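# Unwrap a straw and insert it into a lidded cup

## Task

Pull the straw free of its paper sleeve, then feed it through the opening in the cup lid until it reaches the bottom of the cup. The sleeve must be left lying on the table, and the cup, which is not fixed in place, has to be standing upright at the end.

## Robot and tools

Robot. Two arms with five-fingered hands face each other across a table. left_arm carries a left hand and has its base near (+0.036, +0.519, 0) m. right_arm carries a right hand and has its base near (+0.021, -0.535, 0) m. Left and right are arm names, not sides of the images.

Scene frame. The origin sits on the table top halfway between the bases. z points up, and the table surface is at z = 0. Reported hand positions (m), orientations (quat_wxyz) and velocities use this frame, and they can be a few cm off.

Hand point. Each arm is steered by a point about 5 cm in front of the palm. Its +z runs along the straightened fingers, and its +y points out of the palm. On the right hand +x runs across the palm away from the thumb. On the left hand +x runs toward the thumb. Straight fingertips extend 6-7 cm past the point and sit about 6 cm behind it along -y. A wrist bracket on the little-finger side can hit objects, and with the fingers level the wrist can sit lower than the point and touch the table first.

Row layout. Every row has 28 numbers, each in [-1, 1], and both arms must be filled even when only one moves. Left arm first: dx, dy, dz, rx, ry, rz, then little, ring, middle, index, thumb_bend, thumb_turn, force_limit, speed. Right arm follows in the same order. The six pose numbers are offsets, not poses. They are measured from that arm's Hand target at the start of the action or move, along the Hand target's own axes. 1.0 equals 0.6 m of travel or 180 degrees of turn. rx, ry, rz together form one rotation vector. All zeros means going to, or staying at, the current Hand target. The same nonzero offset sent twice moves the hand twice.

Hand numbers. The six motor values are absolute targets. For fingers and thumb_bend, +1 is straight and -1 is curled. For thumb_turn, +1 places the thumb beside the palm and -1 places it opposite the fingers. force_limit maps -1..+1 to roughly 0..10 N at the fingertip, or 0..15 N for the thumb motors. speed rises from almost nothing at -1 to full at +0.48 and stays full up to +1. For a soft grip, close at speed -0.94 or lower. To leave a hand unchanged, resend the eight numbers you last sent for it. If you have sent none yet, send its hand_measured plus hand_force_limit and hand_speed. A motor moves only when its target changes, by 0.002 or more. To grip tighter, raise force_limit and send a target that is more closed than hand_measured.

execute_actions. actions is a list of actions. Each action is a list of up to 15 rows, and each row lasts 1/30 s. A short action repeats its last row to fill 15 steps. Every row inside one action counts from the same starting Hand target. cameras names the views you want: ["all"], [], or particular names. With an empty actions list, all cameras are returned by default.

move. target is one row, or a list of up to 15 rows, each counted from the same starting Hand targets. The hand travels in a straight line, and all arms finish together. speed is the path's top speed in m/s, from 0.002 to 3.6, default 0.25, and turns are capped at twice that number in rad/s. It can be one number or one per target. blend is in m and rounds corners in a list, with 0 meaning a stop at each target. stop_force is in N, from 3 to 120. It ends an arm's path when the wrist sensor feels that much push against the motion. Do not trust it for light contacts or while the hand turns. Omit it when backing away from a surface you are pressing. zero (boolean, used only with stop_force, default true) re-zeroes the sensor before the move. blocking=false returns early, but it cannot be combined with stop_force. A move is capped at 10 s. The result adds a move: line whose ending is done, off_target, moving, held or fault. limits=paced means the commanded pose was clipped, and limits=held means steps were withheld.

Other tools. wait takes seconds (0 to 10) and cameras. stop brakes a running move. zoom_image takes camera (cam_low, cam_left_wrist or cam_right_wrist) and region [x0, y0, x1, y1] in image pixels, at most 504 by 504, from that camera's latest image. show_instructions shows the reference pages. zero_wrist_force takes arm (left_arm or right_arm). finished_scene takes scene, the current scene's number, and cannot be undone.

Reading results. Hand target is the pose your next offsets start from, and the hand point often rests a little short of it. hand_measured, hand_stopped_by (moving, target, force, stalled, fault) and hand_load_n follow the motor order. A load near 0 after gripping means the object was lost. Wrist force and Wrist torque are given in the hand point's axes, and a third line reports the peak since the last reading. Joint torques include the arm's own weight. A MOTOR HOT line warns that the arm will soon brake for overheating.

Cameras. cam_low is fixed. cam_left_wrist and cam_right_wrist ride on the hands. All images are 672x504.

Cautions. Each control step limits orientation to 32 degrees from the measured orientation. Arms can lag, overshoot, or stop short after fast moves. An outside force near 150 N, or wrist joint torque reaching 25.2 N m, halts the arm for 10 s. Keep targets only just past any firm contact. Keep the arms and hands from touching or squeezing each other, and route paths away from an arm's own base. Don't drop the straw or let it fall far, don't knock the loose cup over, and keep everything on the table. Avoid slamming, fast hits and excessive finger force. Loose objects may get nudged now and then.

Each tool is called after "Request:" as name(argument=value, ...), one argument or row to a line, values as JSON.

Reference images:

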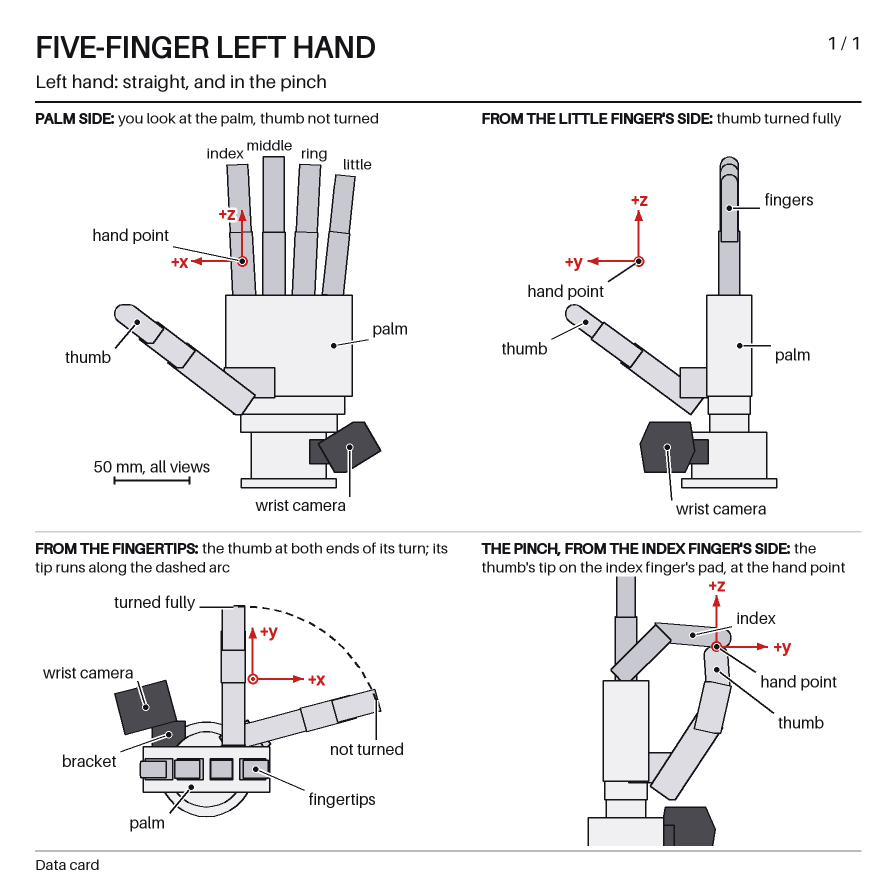

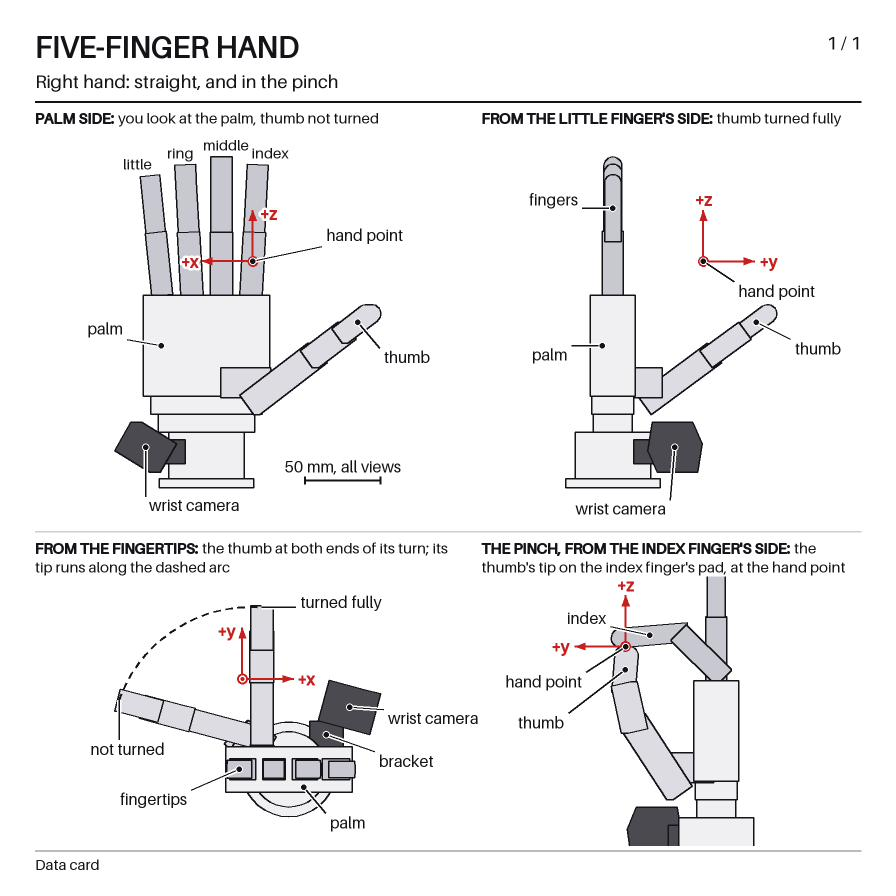

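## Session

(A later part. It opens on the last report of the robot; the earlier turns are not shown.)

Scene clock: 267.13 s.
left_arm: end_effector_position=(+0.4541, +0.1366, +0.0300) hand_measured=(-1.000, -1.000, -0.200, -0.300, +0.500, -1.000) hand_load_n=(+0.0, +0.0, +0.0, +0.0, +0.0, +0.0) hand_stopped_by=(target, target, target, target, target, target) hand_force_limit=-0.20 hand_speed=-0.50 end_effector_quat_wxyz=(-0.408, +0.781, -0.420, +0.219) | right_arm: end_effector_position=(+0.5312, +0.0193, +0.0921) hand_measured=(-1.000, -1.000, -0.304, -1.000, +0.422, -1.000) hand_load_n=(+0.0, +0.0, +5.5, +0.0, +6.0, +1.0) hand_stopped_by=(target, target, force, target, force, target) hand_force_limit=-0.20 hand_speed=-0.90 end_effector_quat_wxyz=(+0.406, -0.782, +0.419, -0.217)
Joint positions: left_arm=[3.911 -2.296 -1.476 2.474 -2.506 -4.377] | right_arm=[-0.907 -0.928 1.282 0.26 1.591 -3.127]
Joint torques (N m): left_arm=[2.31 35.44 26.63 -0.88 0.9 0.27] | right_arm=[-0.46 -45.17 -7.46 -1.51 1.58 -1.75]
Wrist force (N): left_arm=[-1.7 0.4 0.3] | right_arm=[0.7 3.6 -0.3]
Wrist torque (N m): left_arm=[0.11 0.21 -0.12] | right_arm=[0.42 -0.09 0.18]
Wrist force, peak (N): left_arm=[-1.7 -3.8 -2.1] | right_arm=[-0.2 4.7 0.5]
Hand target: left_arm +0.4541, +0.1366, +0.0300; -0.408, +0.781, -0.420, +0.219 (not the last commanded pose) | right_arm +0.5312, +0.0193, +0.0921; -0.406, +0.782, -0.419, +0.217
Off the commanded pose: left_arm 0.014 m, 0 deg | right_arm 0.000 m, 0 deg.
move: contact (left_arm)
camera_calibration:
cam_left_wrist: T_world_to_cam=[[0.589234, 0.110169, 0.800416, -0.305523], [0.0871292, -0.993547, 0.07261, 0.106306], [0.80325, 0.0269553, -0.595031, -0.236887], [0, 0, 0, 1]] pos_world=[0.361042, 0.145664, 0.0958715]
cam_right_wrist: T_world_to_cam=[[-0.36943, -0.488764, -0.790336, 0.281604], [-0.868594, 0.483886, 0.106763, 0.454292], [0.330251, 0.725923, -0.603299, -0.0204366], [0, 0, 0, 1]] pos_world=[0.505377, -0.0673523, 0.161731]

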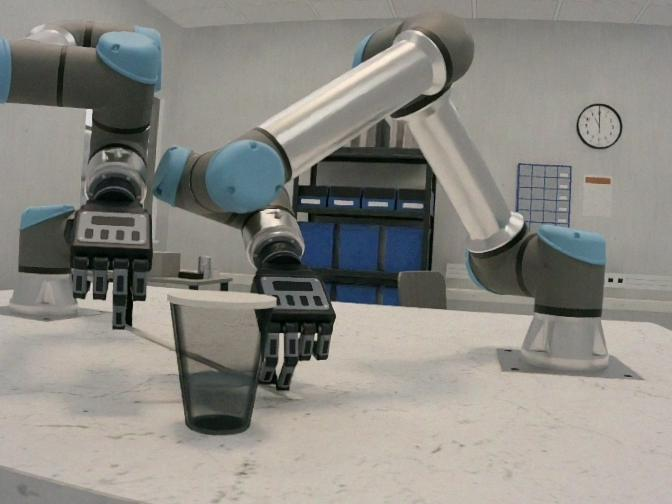

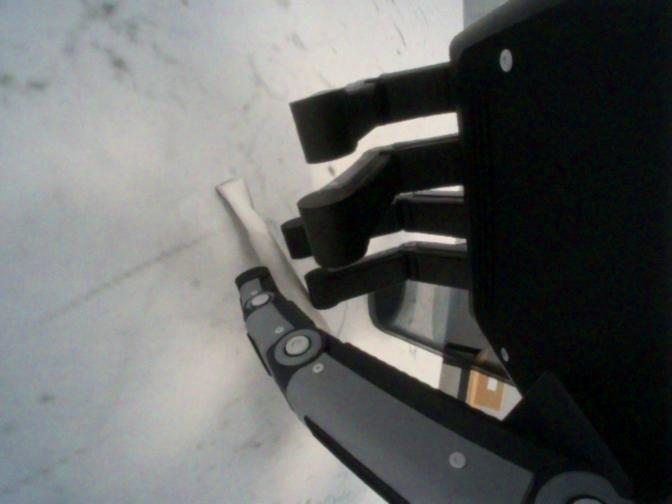

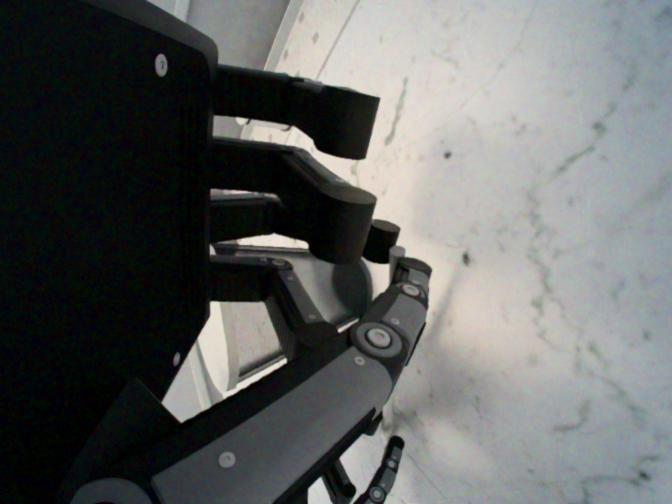

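Request:
move(
  target=[
    [0,-0.012,-0.0002,0,0,0,-1,-1,-0.2,-0.2,0.5,-1,-0.2,-0.5,0,0,0,0,0,0,-1,-1,-0.36,-1,0.28,-1,-0.2,-0.9],
    [0,0.0153,0.0189,0,0,0,-1,-1,-0.2,-0.2,0.5,-1,-0.2,-0.5,0,0,0,0,0,0,-1,-1,-0.36,-1,0.28,-1,-0.2,-0.9],
  ],
  speed=0.03,
  stop_force=5,
  cameras=["all"],
)

Request:
zoom_image(
  camera="cam_left_wrist",
  region=[190, 150, 390, 300],
)

Request:
zoom_image(
  camera="cam_low",
  region=[50, 280, 330, 440],
)

Scene clock: 274.17 s.
left_arm: end_effector_position=(+0.4574, +0.1388, +0.0173) hand_measured=(-1.000, -1.000, -0.200, -0.200, +0.500, -1.000) hand_load_n=(+0.0, +0.0, -0.5, +0.0, +0.0, +0.0) hand_stopped_by=(target, target, target, target, target, target) hand_force_limit=-0.20 hand_speed=-0.50 end_effector_quat_wxyz=(-0.407, +0.781, -0.420, +0.219) | right_arm: end_effector_position=(+0.5312, +0.0193, +0.0921) hand_measured=(-1.000, -1.000, -0.304, -1.000, +0.422, -1.000) hand_load_n=(+0.0, +0.0, +5.5, +0.0, +6.5, +1.0) hand_stopped_by=(target, target, force, target, force, target) hand_force_limit=-0.20 hand_speed=-0.90 end_effector_quat_wxyz=(+0.406, -0.782, +0.419, -0.217)
Joint positions: left_arm=[3.919 -2.312 -1.484 2.507 -2.503 -4.364] | right_arm=[-0.907 -0.928 1.282 0.26 1.591 -3.127]
Joint torques (N m): left_arm=[-6.47 40.61 24.89 -1.53 -0.99 0.05] | right_arm=[1.83 -46.51 -13.1 -1.64 1.91 -1.73]
Wrist force (N): left_arm=[-0.6 -3.6 -1.4] | right_arm=[-0.1 3.2 -0.2]
Wrist torque (N m): left_arm=[0.09 0.18 -0.08] | right_arm=[0.37 -0.07 0.17]
Wrist force, peak (N): left_arm=[-1.2 -22.2 -7.7] | right_arm=[0.7 3.7 -0.3]
Hand target: left_arm +0.4575, +0.1388, +0.0173; -0.407, +0.781, -0.420, +0.219 (not the last commanded pose) | right_arm +0.5312, +0.0193, +0.0921; -0.406, +0.782, -0.419, +0.217
Off the commanded pose: left_arm 0.001 m, 0 deg | right_arm 0.000 m, 0 deg.
move: contact (left_arm); path passed 1 of 2 targets
camera_calibration:
cam_left_wrist: T_world_to_cam=[[0.589292, 0.11025, 0.800362, -0.297632], [0.0871823, -0.993538, 0.0726689, 0.109092], [0.803203, 0.0269542, -0.595096, -0.247211], [0, 0, 0, 1]] pos_world=[0.364441, 0.147864, 0.0831717]
cam_right_wrist: T_world_to_cam=[[-0.36943, -0.488764, -0.790336, 0.281604], [-0.868594, 0.483886, 0.106763, 0.454292], [0.330251, 0.725923, -0.603299, -0.0204366], [0, 0, 0, 1]] pos_world=[0.505377, -0.0673523, 0.161731]

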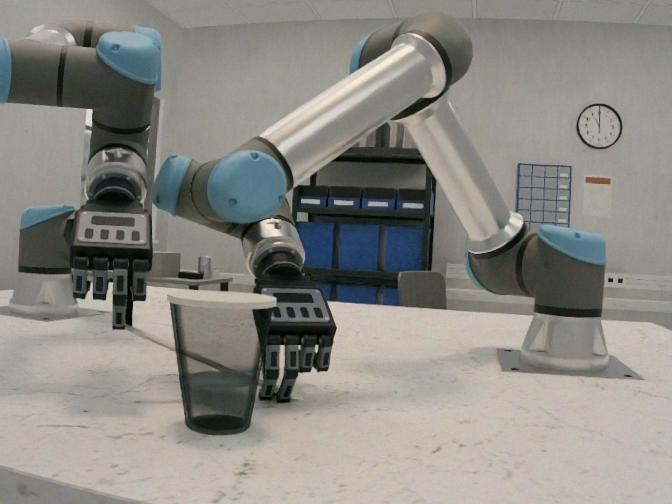

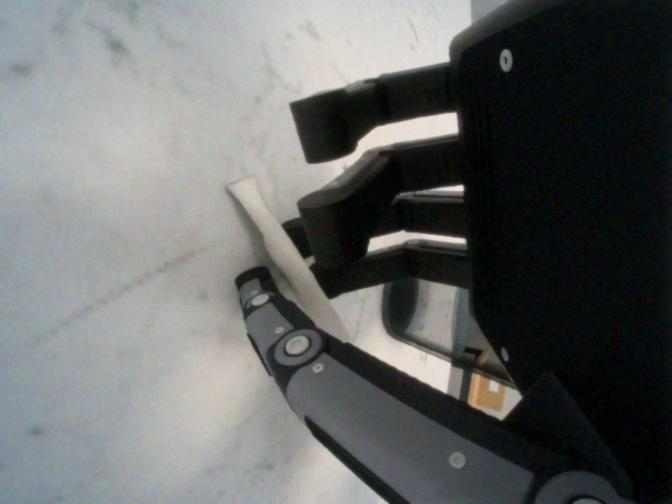

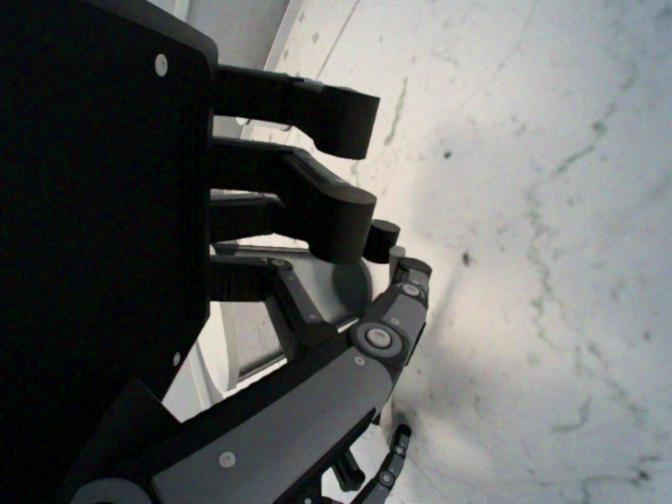

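Scaled by 2.520 from the camera's 672x504 image, which has a finer 960x720 frame.

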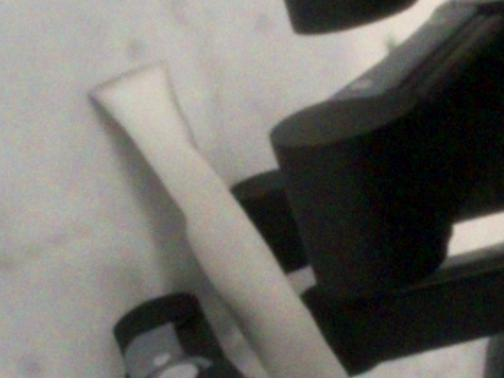

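Scaled by 1.800 from the camera's 672x504 image, which has a finer 960x720 frame.

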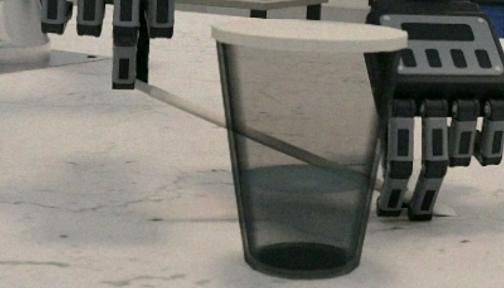

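Request:
move(
  target=[0,-0.0014,-0.001,0,0,0,-1,-1,-0.45,-0.5,0.2,-1,0,-0.9,0,0,0,0,0,0,-1,-1,-0.36,-1,0.28,-1,-0.2,-0.9],
  speed=0.03,
)

Request:
move(
  target=[0,-0.0014,-0.001,0,0,0,-1,-1,-0.45,-0.5,0.2,-1,0,-0.9,0.0467,-0.0142,-0.01,0,0,0,-1,-1,-0.36,-1,0.28,-1,-0.2,-0.9],
  speed=0.05,
  cameras=["all"],
)

Request:
zoom_image(
  camera="cam_low",
  region=[50, 280, 330, 440],
)

Request:
zoom_image(
  camera="cam_right_wrist",
  region=[290, 200, 530, 504],
)

Scene clock: 280.57 s.
left_arm: end_effector_position=(+0.4574, +0.1388, +0.0183) hand_measured=(-1.000, -1.000, -0.328, -0.402, +0.436, -1.000) hand_load_n=(+0.0, +0.0, +3.5, +5.0, +8.5, +3.0) hand_stopped_by=(target, target, force, force, force, target) hand_force_limit=0.00 hand_speed=-0.90 end_effector_quat_wxyz=(-0.407, +0.781, -0.420, +0.219) | right_arm: end_effector_position=(+0.5312, +0.0193, +0.0921) hand_measured=(-1.000, -1.000, -0.304, -1.000, +0.422, -1.000) hand_load_n=(+0.0, +0.0, +4.0, +0.0, +7.5, -0.5) hand_stopped_by=(target, target, force, target, force, target) hand_force_limit=-0.20 hand_speed=-0.90 end_effector_quat_wxyz=(+0.406, -0.782, +0.419, -0.217)
Joint positions: left_arm=[3.918 -2.31 -1.483 2.505 -2.504 -4.364] | right_arm=[-0.907 -0.928 1.282 0.26 1.591 -3.127]
Joint torques (N m): left_arm=[-7.55 49.46 27.68 -1.45 -2.68 -1.4] | right_arm=[4.62 -50.4 -16.75 -1.62 1.57 -1.8]
Wrist force (N): left_arm=[-2.8 1.3 0.9] | right_arm=[2.3 2.6 -0.8]
Wrist torque (N m): left_arm=[0.08 0.16 -0.12] | right_arm=[0.34 -0.14 0.16]
Wrist force, peak (N): left_arm=[-0.9 -3.8 -1.5] | right_arm=[2.3 2.6 -0.8]
Hand target: left_arm +0.4574, +0.1388, +0.0183; -0.407, +0.781, -0.420, +0.219 | right_arm +0.5312, +0.0193, +0.0921; -0.406, +0.782, -0.419, +0.217
Off the commanded pose: left_arm 0.000 m, 0 deg | right_arm 0.000 m, 0 deg.
move: done

Scene clock: 281.43 s.
left_arm: end_effector_position=(+0.4574, +0.1388, +0.0194) hand_measured=(-1.000, -1.000, -0.328, -0.404, +0.436, -1.000) hand_load_n=(+0.0, +0.0, +3.5, +2.0, +8.5, +3.0) hand_stopped_by=(target, target, force, force, force, target) hand_force_limit=0.00 hand_speed=-0.90 end_effector_quat_wxyz=(-0.407, +0.781, -0.420, +0.219) | right_arm: end_effector_position=(+0.5467, -0.0041, +0.1026) hand_measured=(-1.000, -1.000, -0.304, -1.000, +0.420, -1.000) hand_load_n=(+0.0, +0.0, +0.0, +0.0, +0.0, +0.0) hand_stopped_by=(target, target, force, target, force, target) hand_force_limit=-0.20 hand_speed=-0.90 end_effector_quat_wxyz=(+0.406, -0.782, +0.419, -0.217) end_effector_velocity=(-0.002, +0.001, -0.003) end_effector_angular_velocity=(-0.002, +0.004, -0.003)
Joint positions: left_arm=[3.918 -2.309 -1.483 2.503 -2.504 -4.364] | right_arm=[-0.957 -0.953 1.294 0.272 1.55 -3.156]
Joint velocities: left_arm=[within noise] | right_arm=[0.005 0.003 0.001 0 0.006 0.005]
Joint torques (N m): left_arm=[-7.51 48.2 25.29 -3.81 -3.03 -1.38] | right_arm=[9.14 -39.73 -17.7 -1.2 2.12 2.25]
Wrist force (N): left_arm=[-1.5 0.8 0.2] | right_arm=[0.4 3.1 -0.3]
Wrist torque (N m): left_arm=[0.09 0.23 -0.15] | right_arm=[0.38 -0.13 0.28]
Wrist force, peak (N): left_arm=[-3.0 0.7 0.6] | right_arm=[-3.9 4.3 0.4]
Hand target: left_arm +0.4574, +0.1388, +0.0194; -0.407, +0.781, -0.420, +0.219 | right_arm +0.5467, -0.0040, +0.1025; -0.406, +0.782, -0.419, +0.217
Off the commanded pose: left_arm 0.000 m, 0 deg | right_arm 0.000 m, 0 deg.
move: done
camera_calibration:
cam_left_wrist: T_world_to_cam=[[0.589292, 0.11025, 0.800362, -0.299313], [0.0871823, -0.993538, 0.0726689, 0.108939], [0.803203, 0.0269542, -0.595096, -0.245961], [0, 0, 0, 1]] pos_world=[0.364441, 0.147864, 0.0852717]
cam_right_wrist: T_world_to_cam=[[-0.36943, -0.488974, -0.790206, 0.284101], [-0.868677, 0.483733, 0.106785, 0.47803], [0.330034, 0.725883, -0.603466, -0.00202367], [0, 0, 0, 1]] pos_world=[0.520877, -0.0908521, 0.172231]

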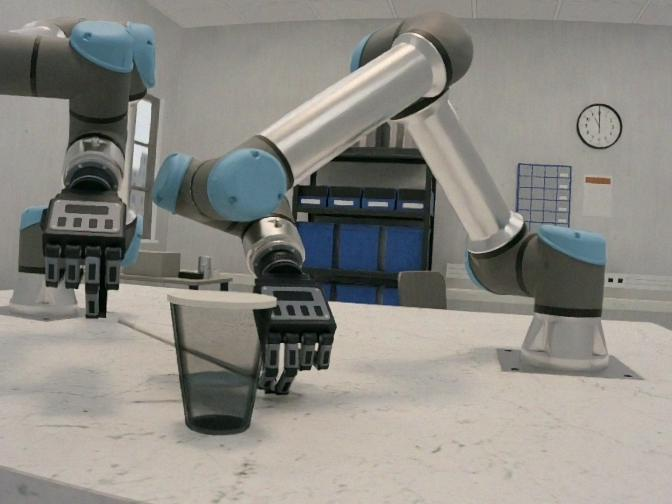

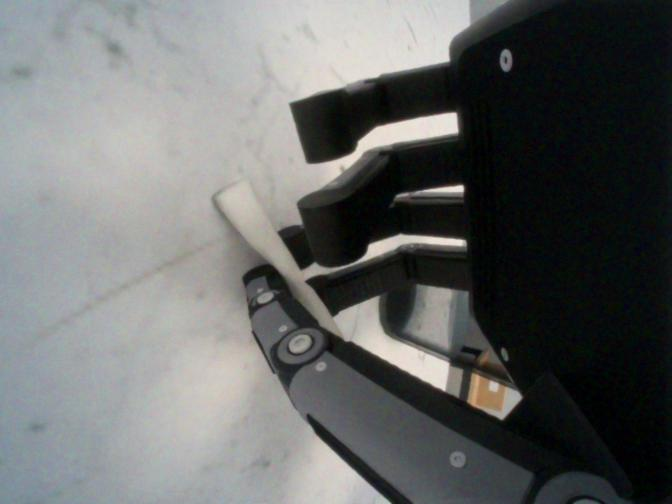

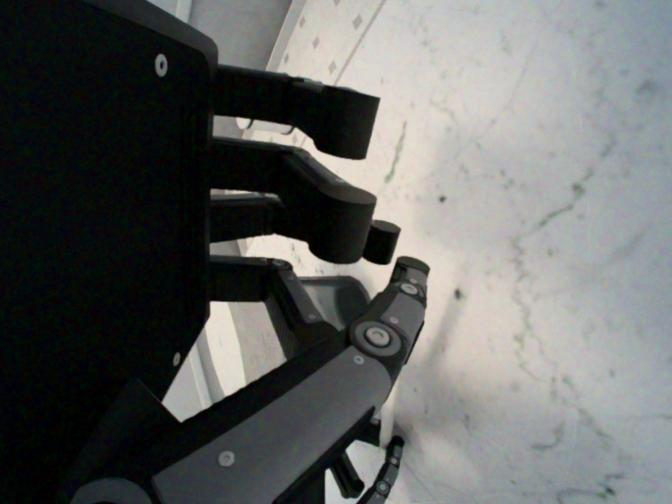

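Scaled by 1.800 from the camera's 672x504 image, which has a finer 960x720 frame.

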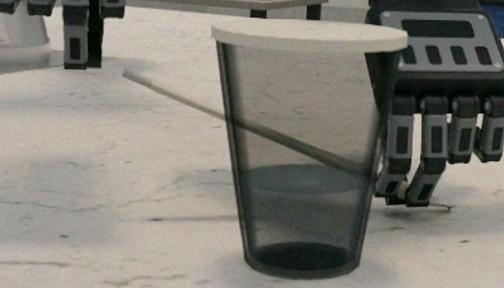

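Scaled by 1.658 from the camera's 672x504 image, which has a finer 960x720 frame.

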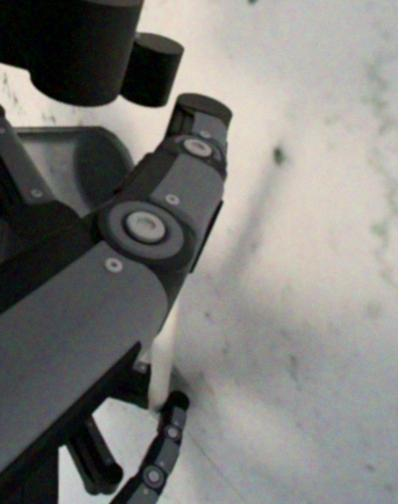

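Request:
move(
  target=[0,-0.1365,-0.0957,0,-0.0638,0.091,-1,-1,-0.45,-0.5,0.2,-1,0,-0.9,0.083,-0.0819,-0.0574,0,0,0,-1,-1,-0.1,-1,0.6,-1,-0.2,-0.5],
  speed=0.15,
  cameras=["all"],
)

Request:
zoom_image(
  camera="cam_low",
  region=[50, 200, 330, 440],
)

Request:
zoom_image(
  camera="cam_right_wrist",
  region=[290, 200, 530, 504],
)

Scene clock: 288.80 s.
left_arm: end_effector_position=(+0.4572, +0.1386, +0.1193) hand_measured=(-1.000, -1.000, -0.328, -0.404, +0.436, -1.000) hand_load_n=(+0.0, +0.0, +3.5, +2.0, +8.5, +3.0) hand_stopped_by=(target, target, force, force, force, target) hand_force_limit=0.00 hand_speed=-0.90 end_effector_quat_wxyz=(-0.474, +0.731, -0.484, +0.080) end_effector_velocity=(+0.000, +0.001, +0.001) end_effector_angular_velocity=(+0.004, +0.002, +0.001) | right_arm: end_effector_position=(+0.5745, -0.0454, +0.1626) hand_measured=(-1.000, -1.000, -0.100, -1.000, +0.600, -1.000) hand_load_n=(+0.0, +0.0, +0.0, +0.0, +0.0, +0.0) hand_stopped_by=(target, target, target, target, target, target) hand_force_limit=-0.20 hand_speed=-0.50 end_effector_quat_wxyz=(+0.406, -0.782, +0.419, -0.217)
Joint positions: left_arm=[3.894 -2.388 -1.15 1.88 -2.572 -4.397] | right_arm=[-1.046 -1.013 1.233 0.396 1.477 -3.207]
Joint velocities: left_arm=[0.001 0.001 0 -0.005 -0.002 0] | right_arm=[within noise]
Joint torques (N m): left_arm=[7.02 55.24 18.88 -4.81 0.81 1.81] | right_arm=[8.7 -39.61 -7.12 -0.64 2.17 2.18]
Wrist force (N): left_arm=[-0.9 0.9 0.0] | right_arm=[0.1 3.3 -0.2]
Wrist torque (N m): left_arm=[0.13 0.14 -0.06] | right_arm=[0.39 -0.13 0.26]
Wrist force, peak (N): left_arm=[-1.7 1.7 0.6] | right_arm=[-0.5 4.0 0.1]
Hand target: left_arm +0.4573, +0.1386, +0.1194; -0.474, +0.731, -0.484, +0.080 | right_arm +0.5744, -0.0454, +0.1625; -0.406, +0.782, -0.419, +0.217
Off the commanded pose: left_arm 0.000 m, 0 deg | right_arm 0.000 m, 0 deg.
move: done
camera_calibration:
cam_left_wrist: T_world_to_cam=[[0.732316, -0.106029, 0.67266, -0.399268], [0.0726069, -0.970015, -0.231947, 0.141229], [0.677084, 0.218698, -0.702659, -0.142362], [0, 0, 0, 1]] pos_world=[0.378527, 0.125795, 0.201298]
cam_right_wrist: T_world_to_cam=[[-0.369239, -0.488719, -0.790453, 0.321575], [-0.868642, 0.483831, 0.106622, 0.515783], [0.330337, 0.72599, -0.603171, 0.0547678], [0, 0, 0, 1]] pos_world=[0.548677, -0.132152, 0.232231]

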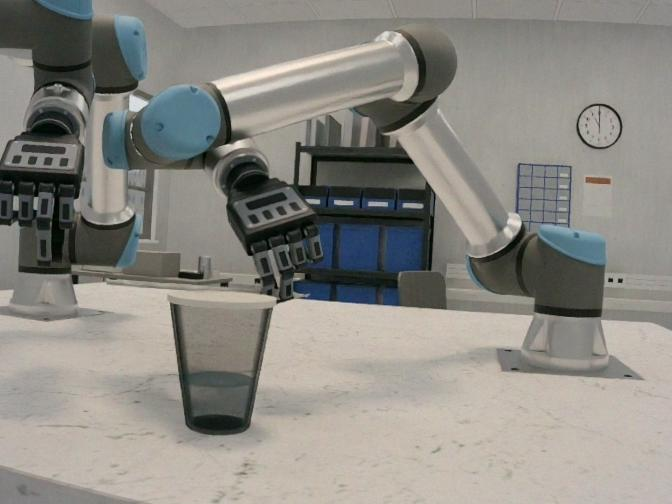

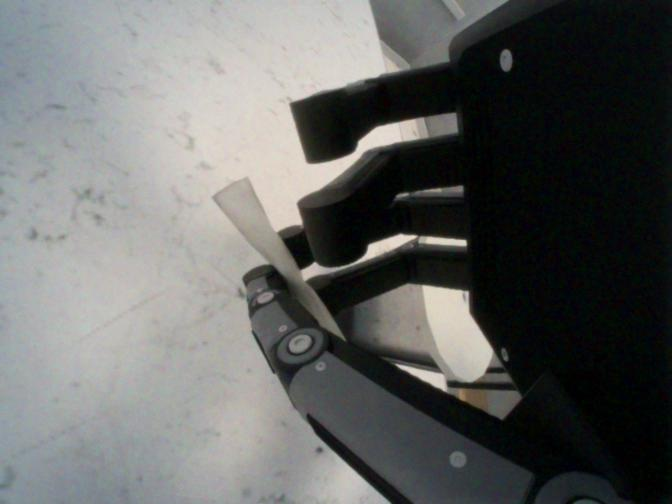

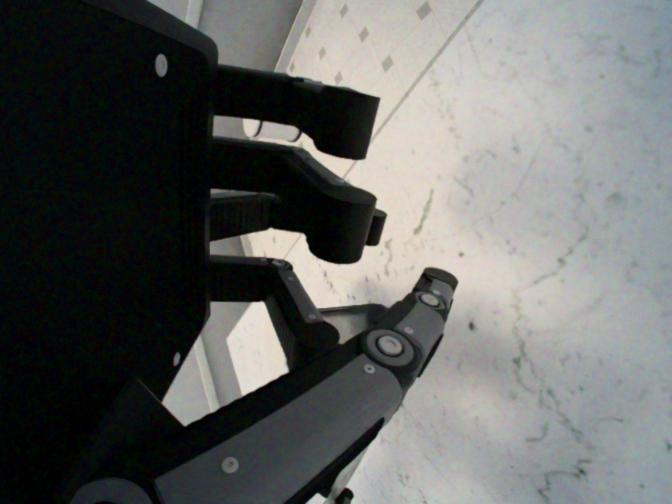

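Scaled by 1.800 from the camera's 672x504 image, which has a finer 960x720 frame.

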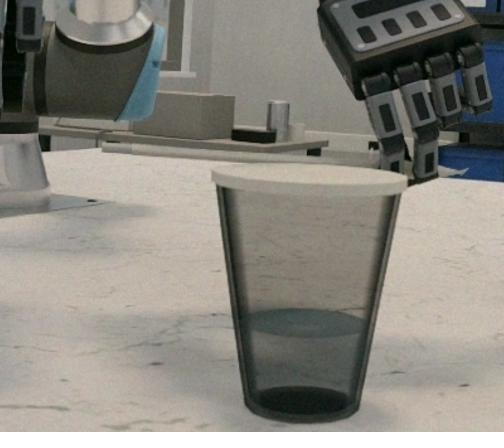

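Scaled by 1.658 from the camera's 672x504 image, which has a finer 960x720 frame.

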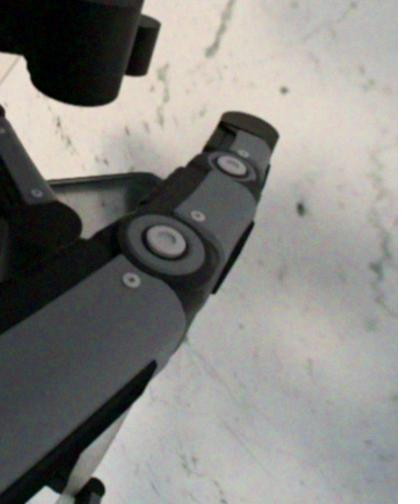

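Request:
move(
  target=[0,0,0,0,0,0,-1,-1,-0.45,-0.5,0.2,-1,0,-0.9,0,0.0123,-0.134,0,0,0,-1,-1,-0.1,-1,0.6,-1,-0.2,-0.5],
  cameras=["cam_low","cam_right_wrist"],
)

Request:
zoom_image(
  camera="cam_low",
  region=[50, 250, 190, 320],
)

Request:
zoom_image(
  camera="cam_right_wrist",
  region=[390, 200, 630, 504],
)

Scene clock: 297.00 s.
left_arm: end_effector_position=(+0.4573, +0.1386, +0.1194) hand_measured=(-1.000, -1.000, -0.328, -0.404, +0.436, -1.000) hand_load_n=(+0.0, +0.0, +4.0, +2.0, +8.0, +3.5) hand_stopped_by=(target, target, force, force, force, target) hand_force_limit=0.00 hand_speed=-0.90 end_effector_quat_wxyz=(-0.474, +0.731, -0.484, +0.080) | right_arm: end_effector_position=(+0.5163, -0.0842, +0.2028) hand_measured=(-1.000, -1.000, -0.100, -1.000, +0.600, -1.000) hand_load_n=(+0.0, +0.0, +0.0, +0.0, +0.0, +0.0) hand_stopped_by=(target, target, target, target, target, target) hand_force_limit=-0.20 hand_speed=-0.50 end_effector_quat_wxyz=(+0.406, -0.782, +0.419, -0.217)
Joint positions: left_arm=[3.894 -2.388 -1.15 1.88 -2.572 -4.397] | right_arm=[-1.063 -1.203 1.414 0.407 1.464 -3.217]
Joint torques (N m): left_arm=[8.39 54.39 24.85 -3.34 0.77 1.85] | right_arm=[11.23 -46.64 -11.26 -1.46 1.94 1.83]
Wrist force (N): left_arm=[-1.2 1.2 0.2] | right_arm=[0.1 3.2 -0.5]
Wrist torque (N m): left_arm=[0.17 0.19 -0.10] | right_arm=[0.37 -0.14 0.27]
Wrist force, peak (N): left_arm=[-1.6 1.0 0.2] | right_arm=[0.0 3.5 -1.8]
Hand target: left_arm +0.4573, +0.1386, +0.1194; -0.474, +0.731, -0.484, +0.080 | right_arm +0.5162, -0.0842, +0.2028; -0.406, +0.782, -0.419, +0.217
Off the commanded pose: left_arm 0.000 m, 0 deg | right_arm 0.000 m, 0 deg.
move: done
camera_calibration:
cam_right_wrist: T_world_to_cam=[[-0.369361, -0.488801, -0.790345, 0.312916], [-0.868623, 0.483848, 0.1067, 0.479686], [0.330252, 0.725923, -0.603299, 0.126475], [0, 0, 0, 1]] pos_world=[0.490477, -0.170952, 0.272431]
Images, in order (width x height): cam_low 672x504, cam_right_wrist 672x504.

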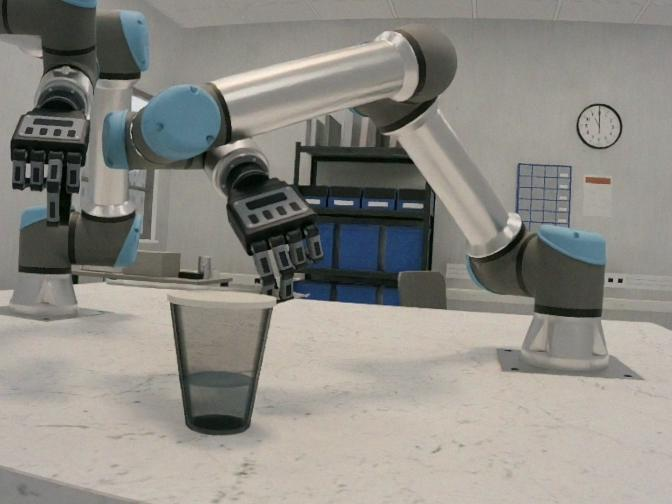

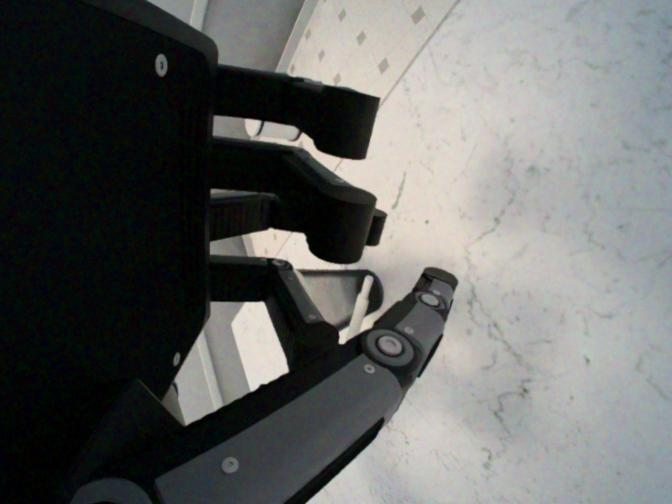

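Scaled by 3.600 from the camera's 672x504 image, which has a finer 960x720 frame.

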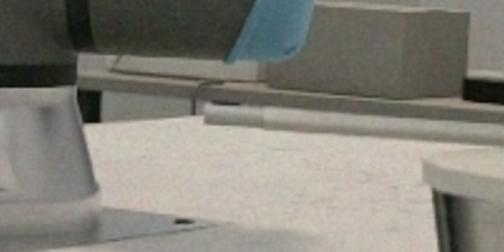

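Scaled by 1.658 from the camera's 672x504 image, which has a finer 960x720 frame.

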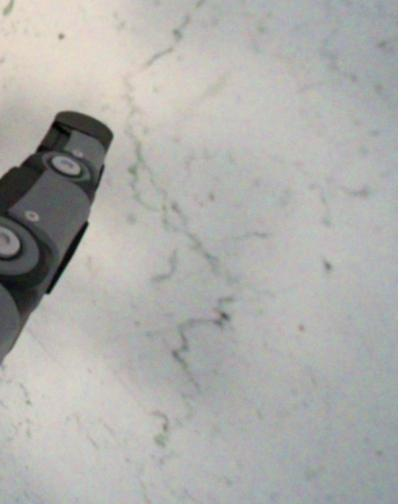

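Request:
move(
  target=[
    [0,0,0,0,0,0,-1,-1,-0.45,-0.5,0.2,-1,0,-0.9,-0.1028,-0.0205,0.1105,0,0.0182,0.0128,-1,-1,-0.2,-1,0.5,-1,-0.2,-0.5],
    [0,0,0,0,0,0,-1,-1,-0.45,-0.5,0.2,-1,0,-0.9,-0.1028,0.0461,0.1572,0,0.0182,0.0128,-1,-1,-0.2,-1,0.5,-1,-0.2,-0.5],
  ],
  speed=0.1,
  cameras=["all"],
)

Request:
zoom_image(
  camera="cam_low",
  region=[50, 200, 250, 320],
)

Request:
zoom_image(
  camera="cam_right_wrist",
  region=[290, 150, 490, 300],
)

Scene clock: 308.17 s.
left_arm: end_effector_position=(+0.4573, +0.1386, +0.1194) hand_measured=(-1.000, -1.000, -0.328, -0.404, +0.436, -1.000) hand_load_n=(+0.0, +0.0, +3.5, +1.5, +8.0, +3.0) hand_stopped_by=(target, target, force, force, force, target) hand_force_limit=0.00 hand_speed=-0.90 end_effector_quat_wxyz=(-0.474, +0.731, -0.484, +0.080) | right_arm: end_effector_position=(+0.5189, -0.0693, +0.1979) hand_measured=(-1.000, -1.000, -0.200, -1.000, +0.500, -1.000) hand_load_n=(+0.0, +0.0, +0.0, +0.0, +0.0, +0.0) hand_stopped_by=(target, target, target, target, target, target) hand_force_limit=-0.20 hand_speed=-0.50 end_effector_quat_wxyz=(+0.405, -0.780, +0.424, -0.220)
Joint positions: left_arm=[3.894 -2.388 -1.15 1.88 -2.572 -4.397] | right_arm=[-1.034 -1.173 1.383 0.404 1.497 -3.193]
Joint torques (N m): left_arm=[7.04 54.09 13.92 -2.28 1.08 1.85] | right_arm=[-7.39 -48.5 -7.65 1.76 -2.27 -1.57]
Wrist force (N): left_arm=[-1.0 1.0 0.1] | right_arm=[-0.1 3.2 -0.2]
Wrist torque (N m): left_arm=[0.14 0.15 -0.08] | right_arm=[0.37 -0.10 0.15]
Wrist force, peak (N): left_arm=[-1.6 0.9 -0.2] | right_arm=[-3.3 4.3 2.8]
Hand target: left_arm +0.4573, +0.1386, +0.1194; -0.474, +0.731, -0.484, +0.080 | right_arm +0.5188, -0.0693, +0.1978; -0.405, +0.780, -0.424, +0.220 (not the last commanded pose)
Off the commanded pose: left_arm 0.000 m, 0 deg | right_arm 0.102 m, 3 deg.
move: held (right_arm; a check stopped the path); path passed 0 of 2 targets; limits=held
pose unreachable (right arm): on one or more control steps of this call, first in action 0 (counted from 0), this arm could not follow its commanded pose, so it was not sent that pose on those steps. It may still have moved: this result reports where it is.
cause: moving toward the commanded pose would bring a part of the arm too close to another arm (a part of this arm just beyond joint 6 (wrist 3) and a part of the left arm just beyond its joint 4 (wrist 1), 12 mm apart when this arm was first held).
camera_calibration:
cam_left_wrist: T_world_to_cam=[[0.732316, -0.106029, 0.67266, -0.399409], [0.0726069, -0.970015, -0.231947, 0.141245], [0.677084, 0.218698, -0.702659, -0.14236], [0, 0, 0, 1]] pos_world=[0.378627, 0.125795, 0.201398]
cam_right_wrist: T_world_to_cam=[[-0.374964, -0.483969, -0.790681, 0.320601], [-0.862859, 0.494032, 0.1068, 0.47286], [0.338934, 0.722292, -0.602842, 0.106895], [0, 0, 0, 1]] pos_world=[0.491995, -0.155657, 0.267432]

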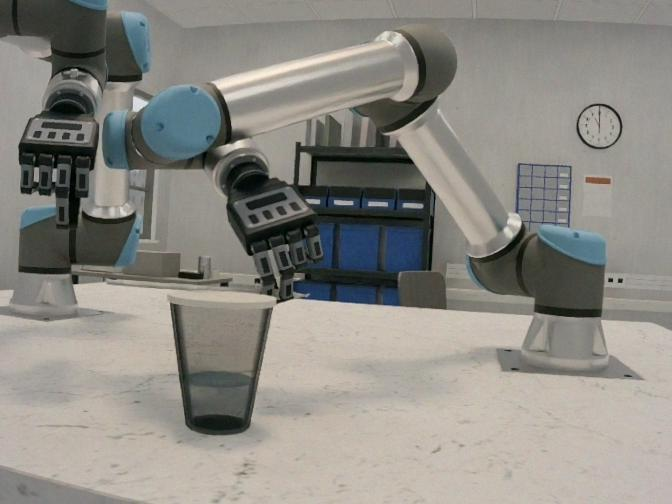

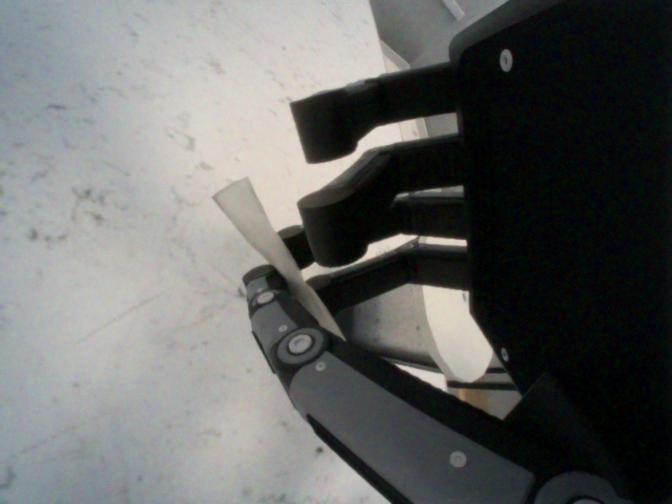

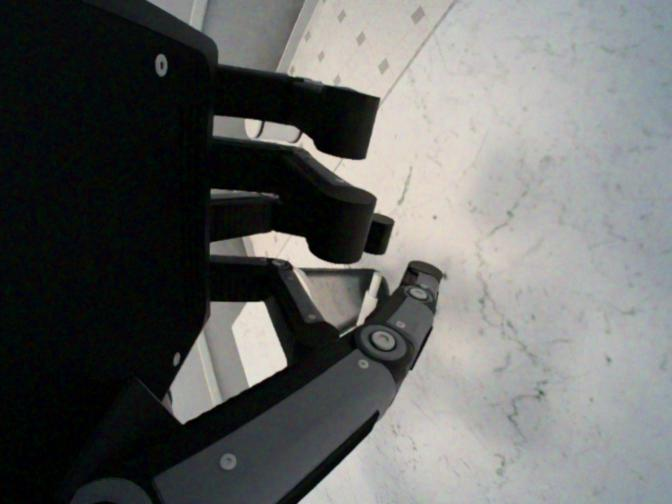

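Scaled by 2.520 from the camera's 672x504 image, which has a finer 960x720 frame.

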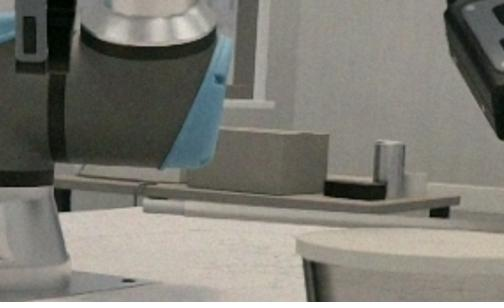

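Scaled by 2.520 from the camera's 672x504 image, which has a finer 960x720 frame.

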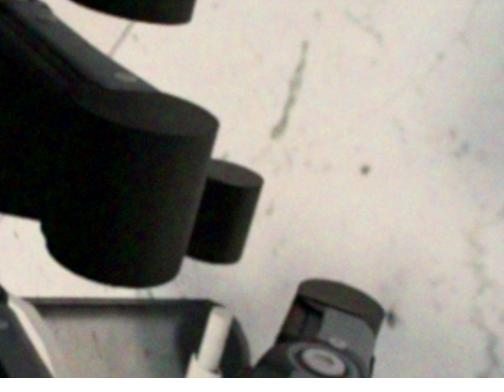

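Request:
move(
  target=[0.0228,0.0513,0.036,0,0.0447,-0.0637,-1,-1,-0.45,-0.5,0.2,-1,0,-0.9,0,0,0,0,0,0,-1,-1,-0.2,-1,0.5,-1,-0.2,-0.5],
  speed=0.12,
  cameras=["cam_low","cam_right_wrist"],
)

Request:
zoom_image(
  camera="cam_low",
  region=[50, 230, 250, 350],
)

Request:
zoom_image(
  camera="cam_right_wrist",
  region=[290, 200, 490, 350],
)

Scene clock: 319.23 s.
left_arm: end_effector_position=(+0.4573, +0.1387, +0.0794) hand_measured=(-1.000, -1.000, -0.328, -0.404, +0.436, -1.000) hand_load_n=(+0.0, +0.0, +4.0, +2.0, +8.5, +3.5) hand_stopped_by=(target, target, force, force, force, target) hand_force_limit=0.00 hand_speed=-0.90 end_effector_quat_wxyz=(-0.429, +0.768, -0.441, +0.178) | right_arm: end_effector_position=(+0.5188, -0.0693, +0.1978) hand_measured=(-1.000, -1.000, -0.200, -1.000, +0.500, -1.000) hand_load_n=(+0.0, +0.0, +0.0, +0.0, +0.0, +0.0) hand_stopped_by=(target, target, target, target, target, target) hand_force_limit=-0.20 hand_speed=-0.50 end_effector_quat_wxyz=(+0.405, -0.780, +0.424, -0.220)
Joint positions: left_arm=[3.91 -2.288 -1.364 2.256 -2.526 -4.37] | right_arm=[-1.034 -1.173 1.383 0.404 1.497 -3.193]
Joint torques (N m): left_arm=[-5.26 34.95 18.83 -1.05 -3.69 -1.34] | right_arm=[-6.71 -48.03 -6.19 1.62 -2.15 -1.97]
Wrist force (N): left_arm=[-1.0 1.2 0.1] | right_arm=[-0.1 3.3 -0.1]
Wrist torque (N m): left_arm=[0.16 0.16 -0.16] | right_arm=[0.38 -0.10 0.15]
Wrist force, peak (N): left_arm=[-1.4 1.5 0.2] | right_arm=[0.0 3.5 -0.3]
Hand target: left_arm +0.4573, +0.1387, +0.0794; -0.429, +0.768, -0.441, +0.178 | right_arm +0.5188, -0.0693, +0.1978; -0.405, +0.780, -0.424, +0.220
Off the commanded pose: left_arm 0.000 m, 0 deg | right_arm 0.000 m, 0 deg.
move: done
camera_calibration:
cam_right_wrist: T_world_to_cam=[[-0.375022, -0.48398, -0.790646, 0.32057], [-0.862825, 0.49409, 0.106809, 0.4729], [0.338957, 0.722245, -0.602885, 0.10696], [0, 0, 0, 1]] pos_world=[0.491996, -0.155757, 0.267432]
Images, in order (width x height): cam_low 672x504, cam_right_wrist 672x504.

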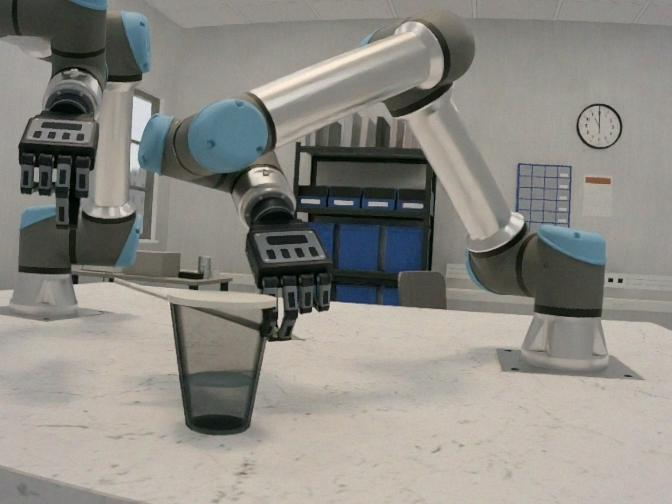

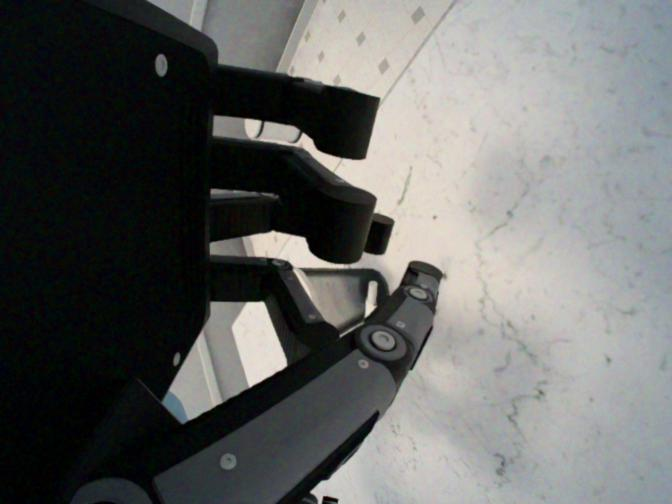

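Scaled by 2.520 from the camera's 672x504 image, which has a finer 960x720 frame.

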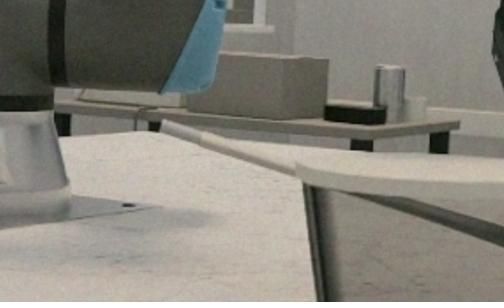

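Scaled by 2.520 from the camera's 672x504 image, which has a finer 960x720 frame.

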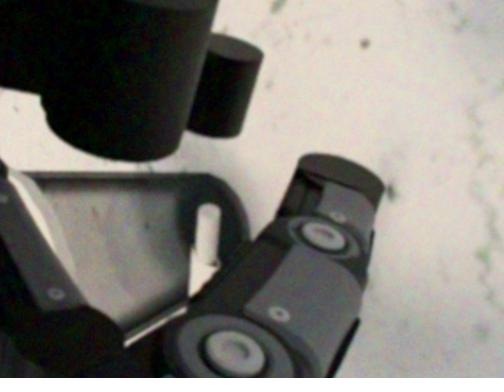

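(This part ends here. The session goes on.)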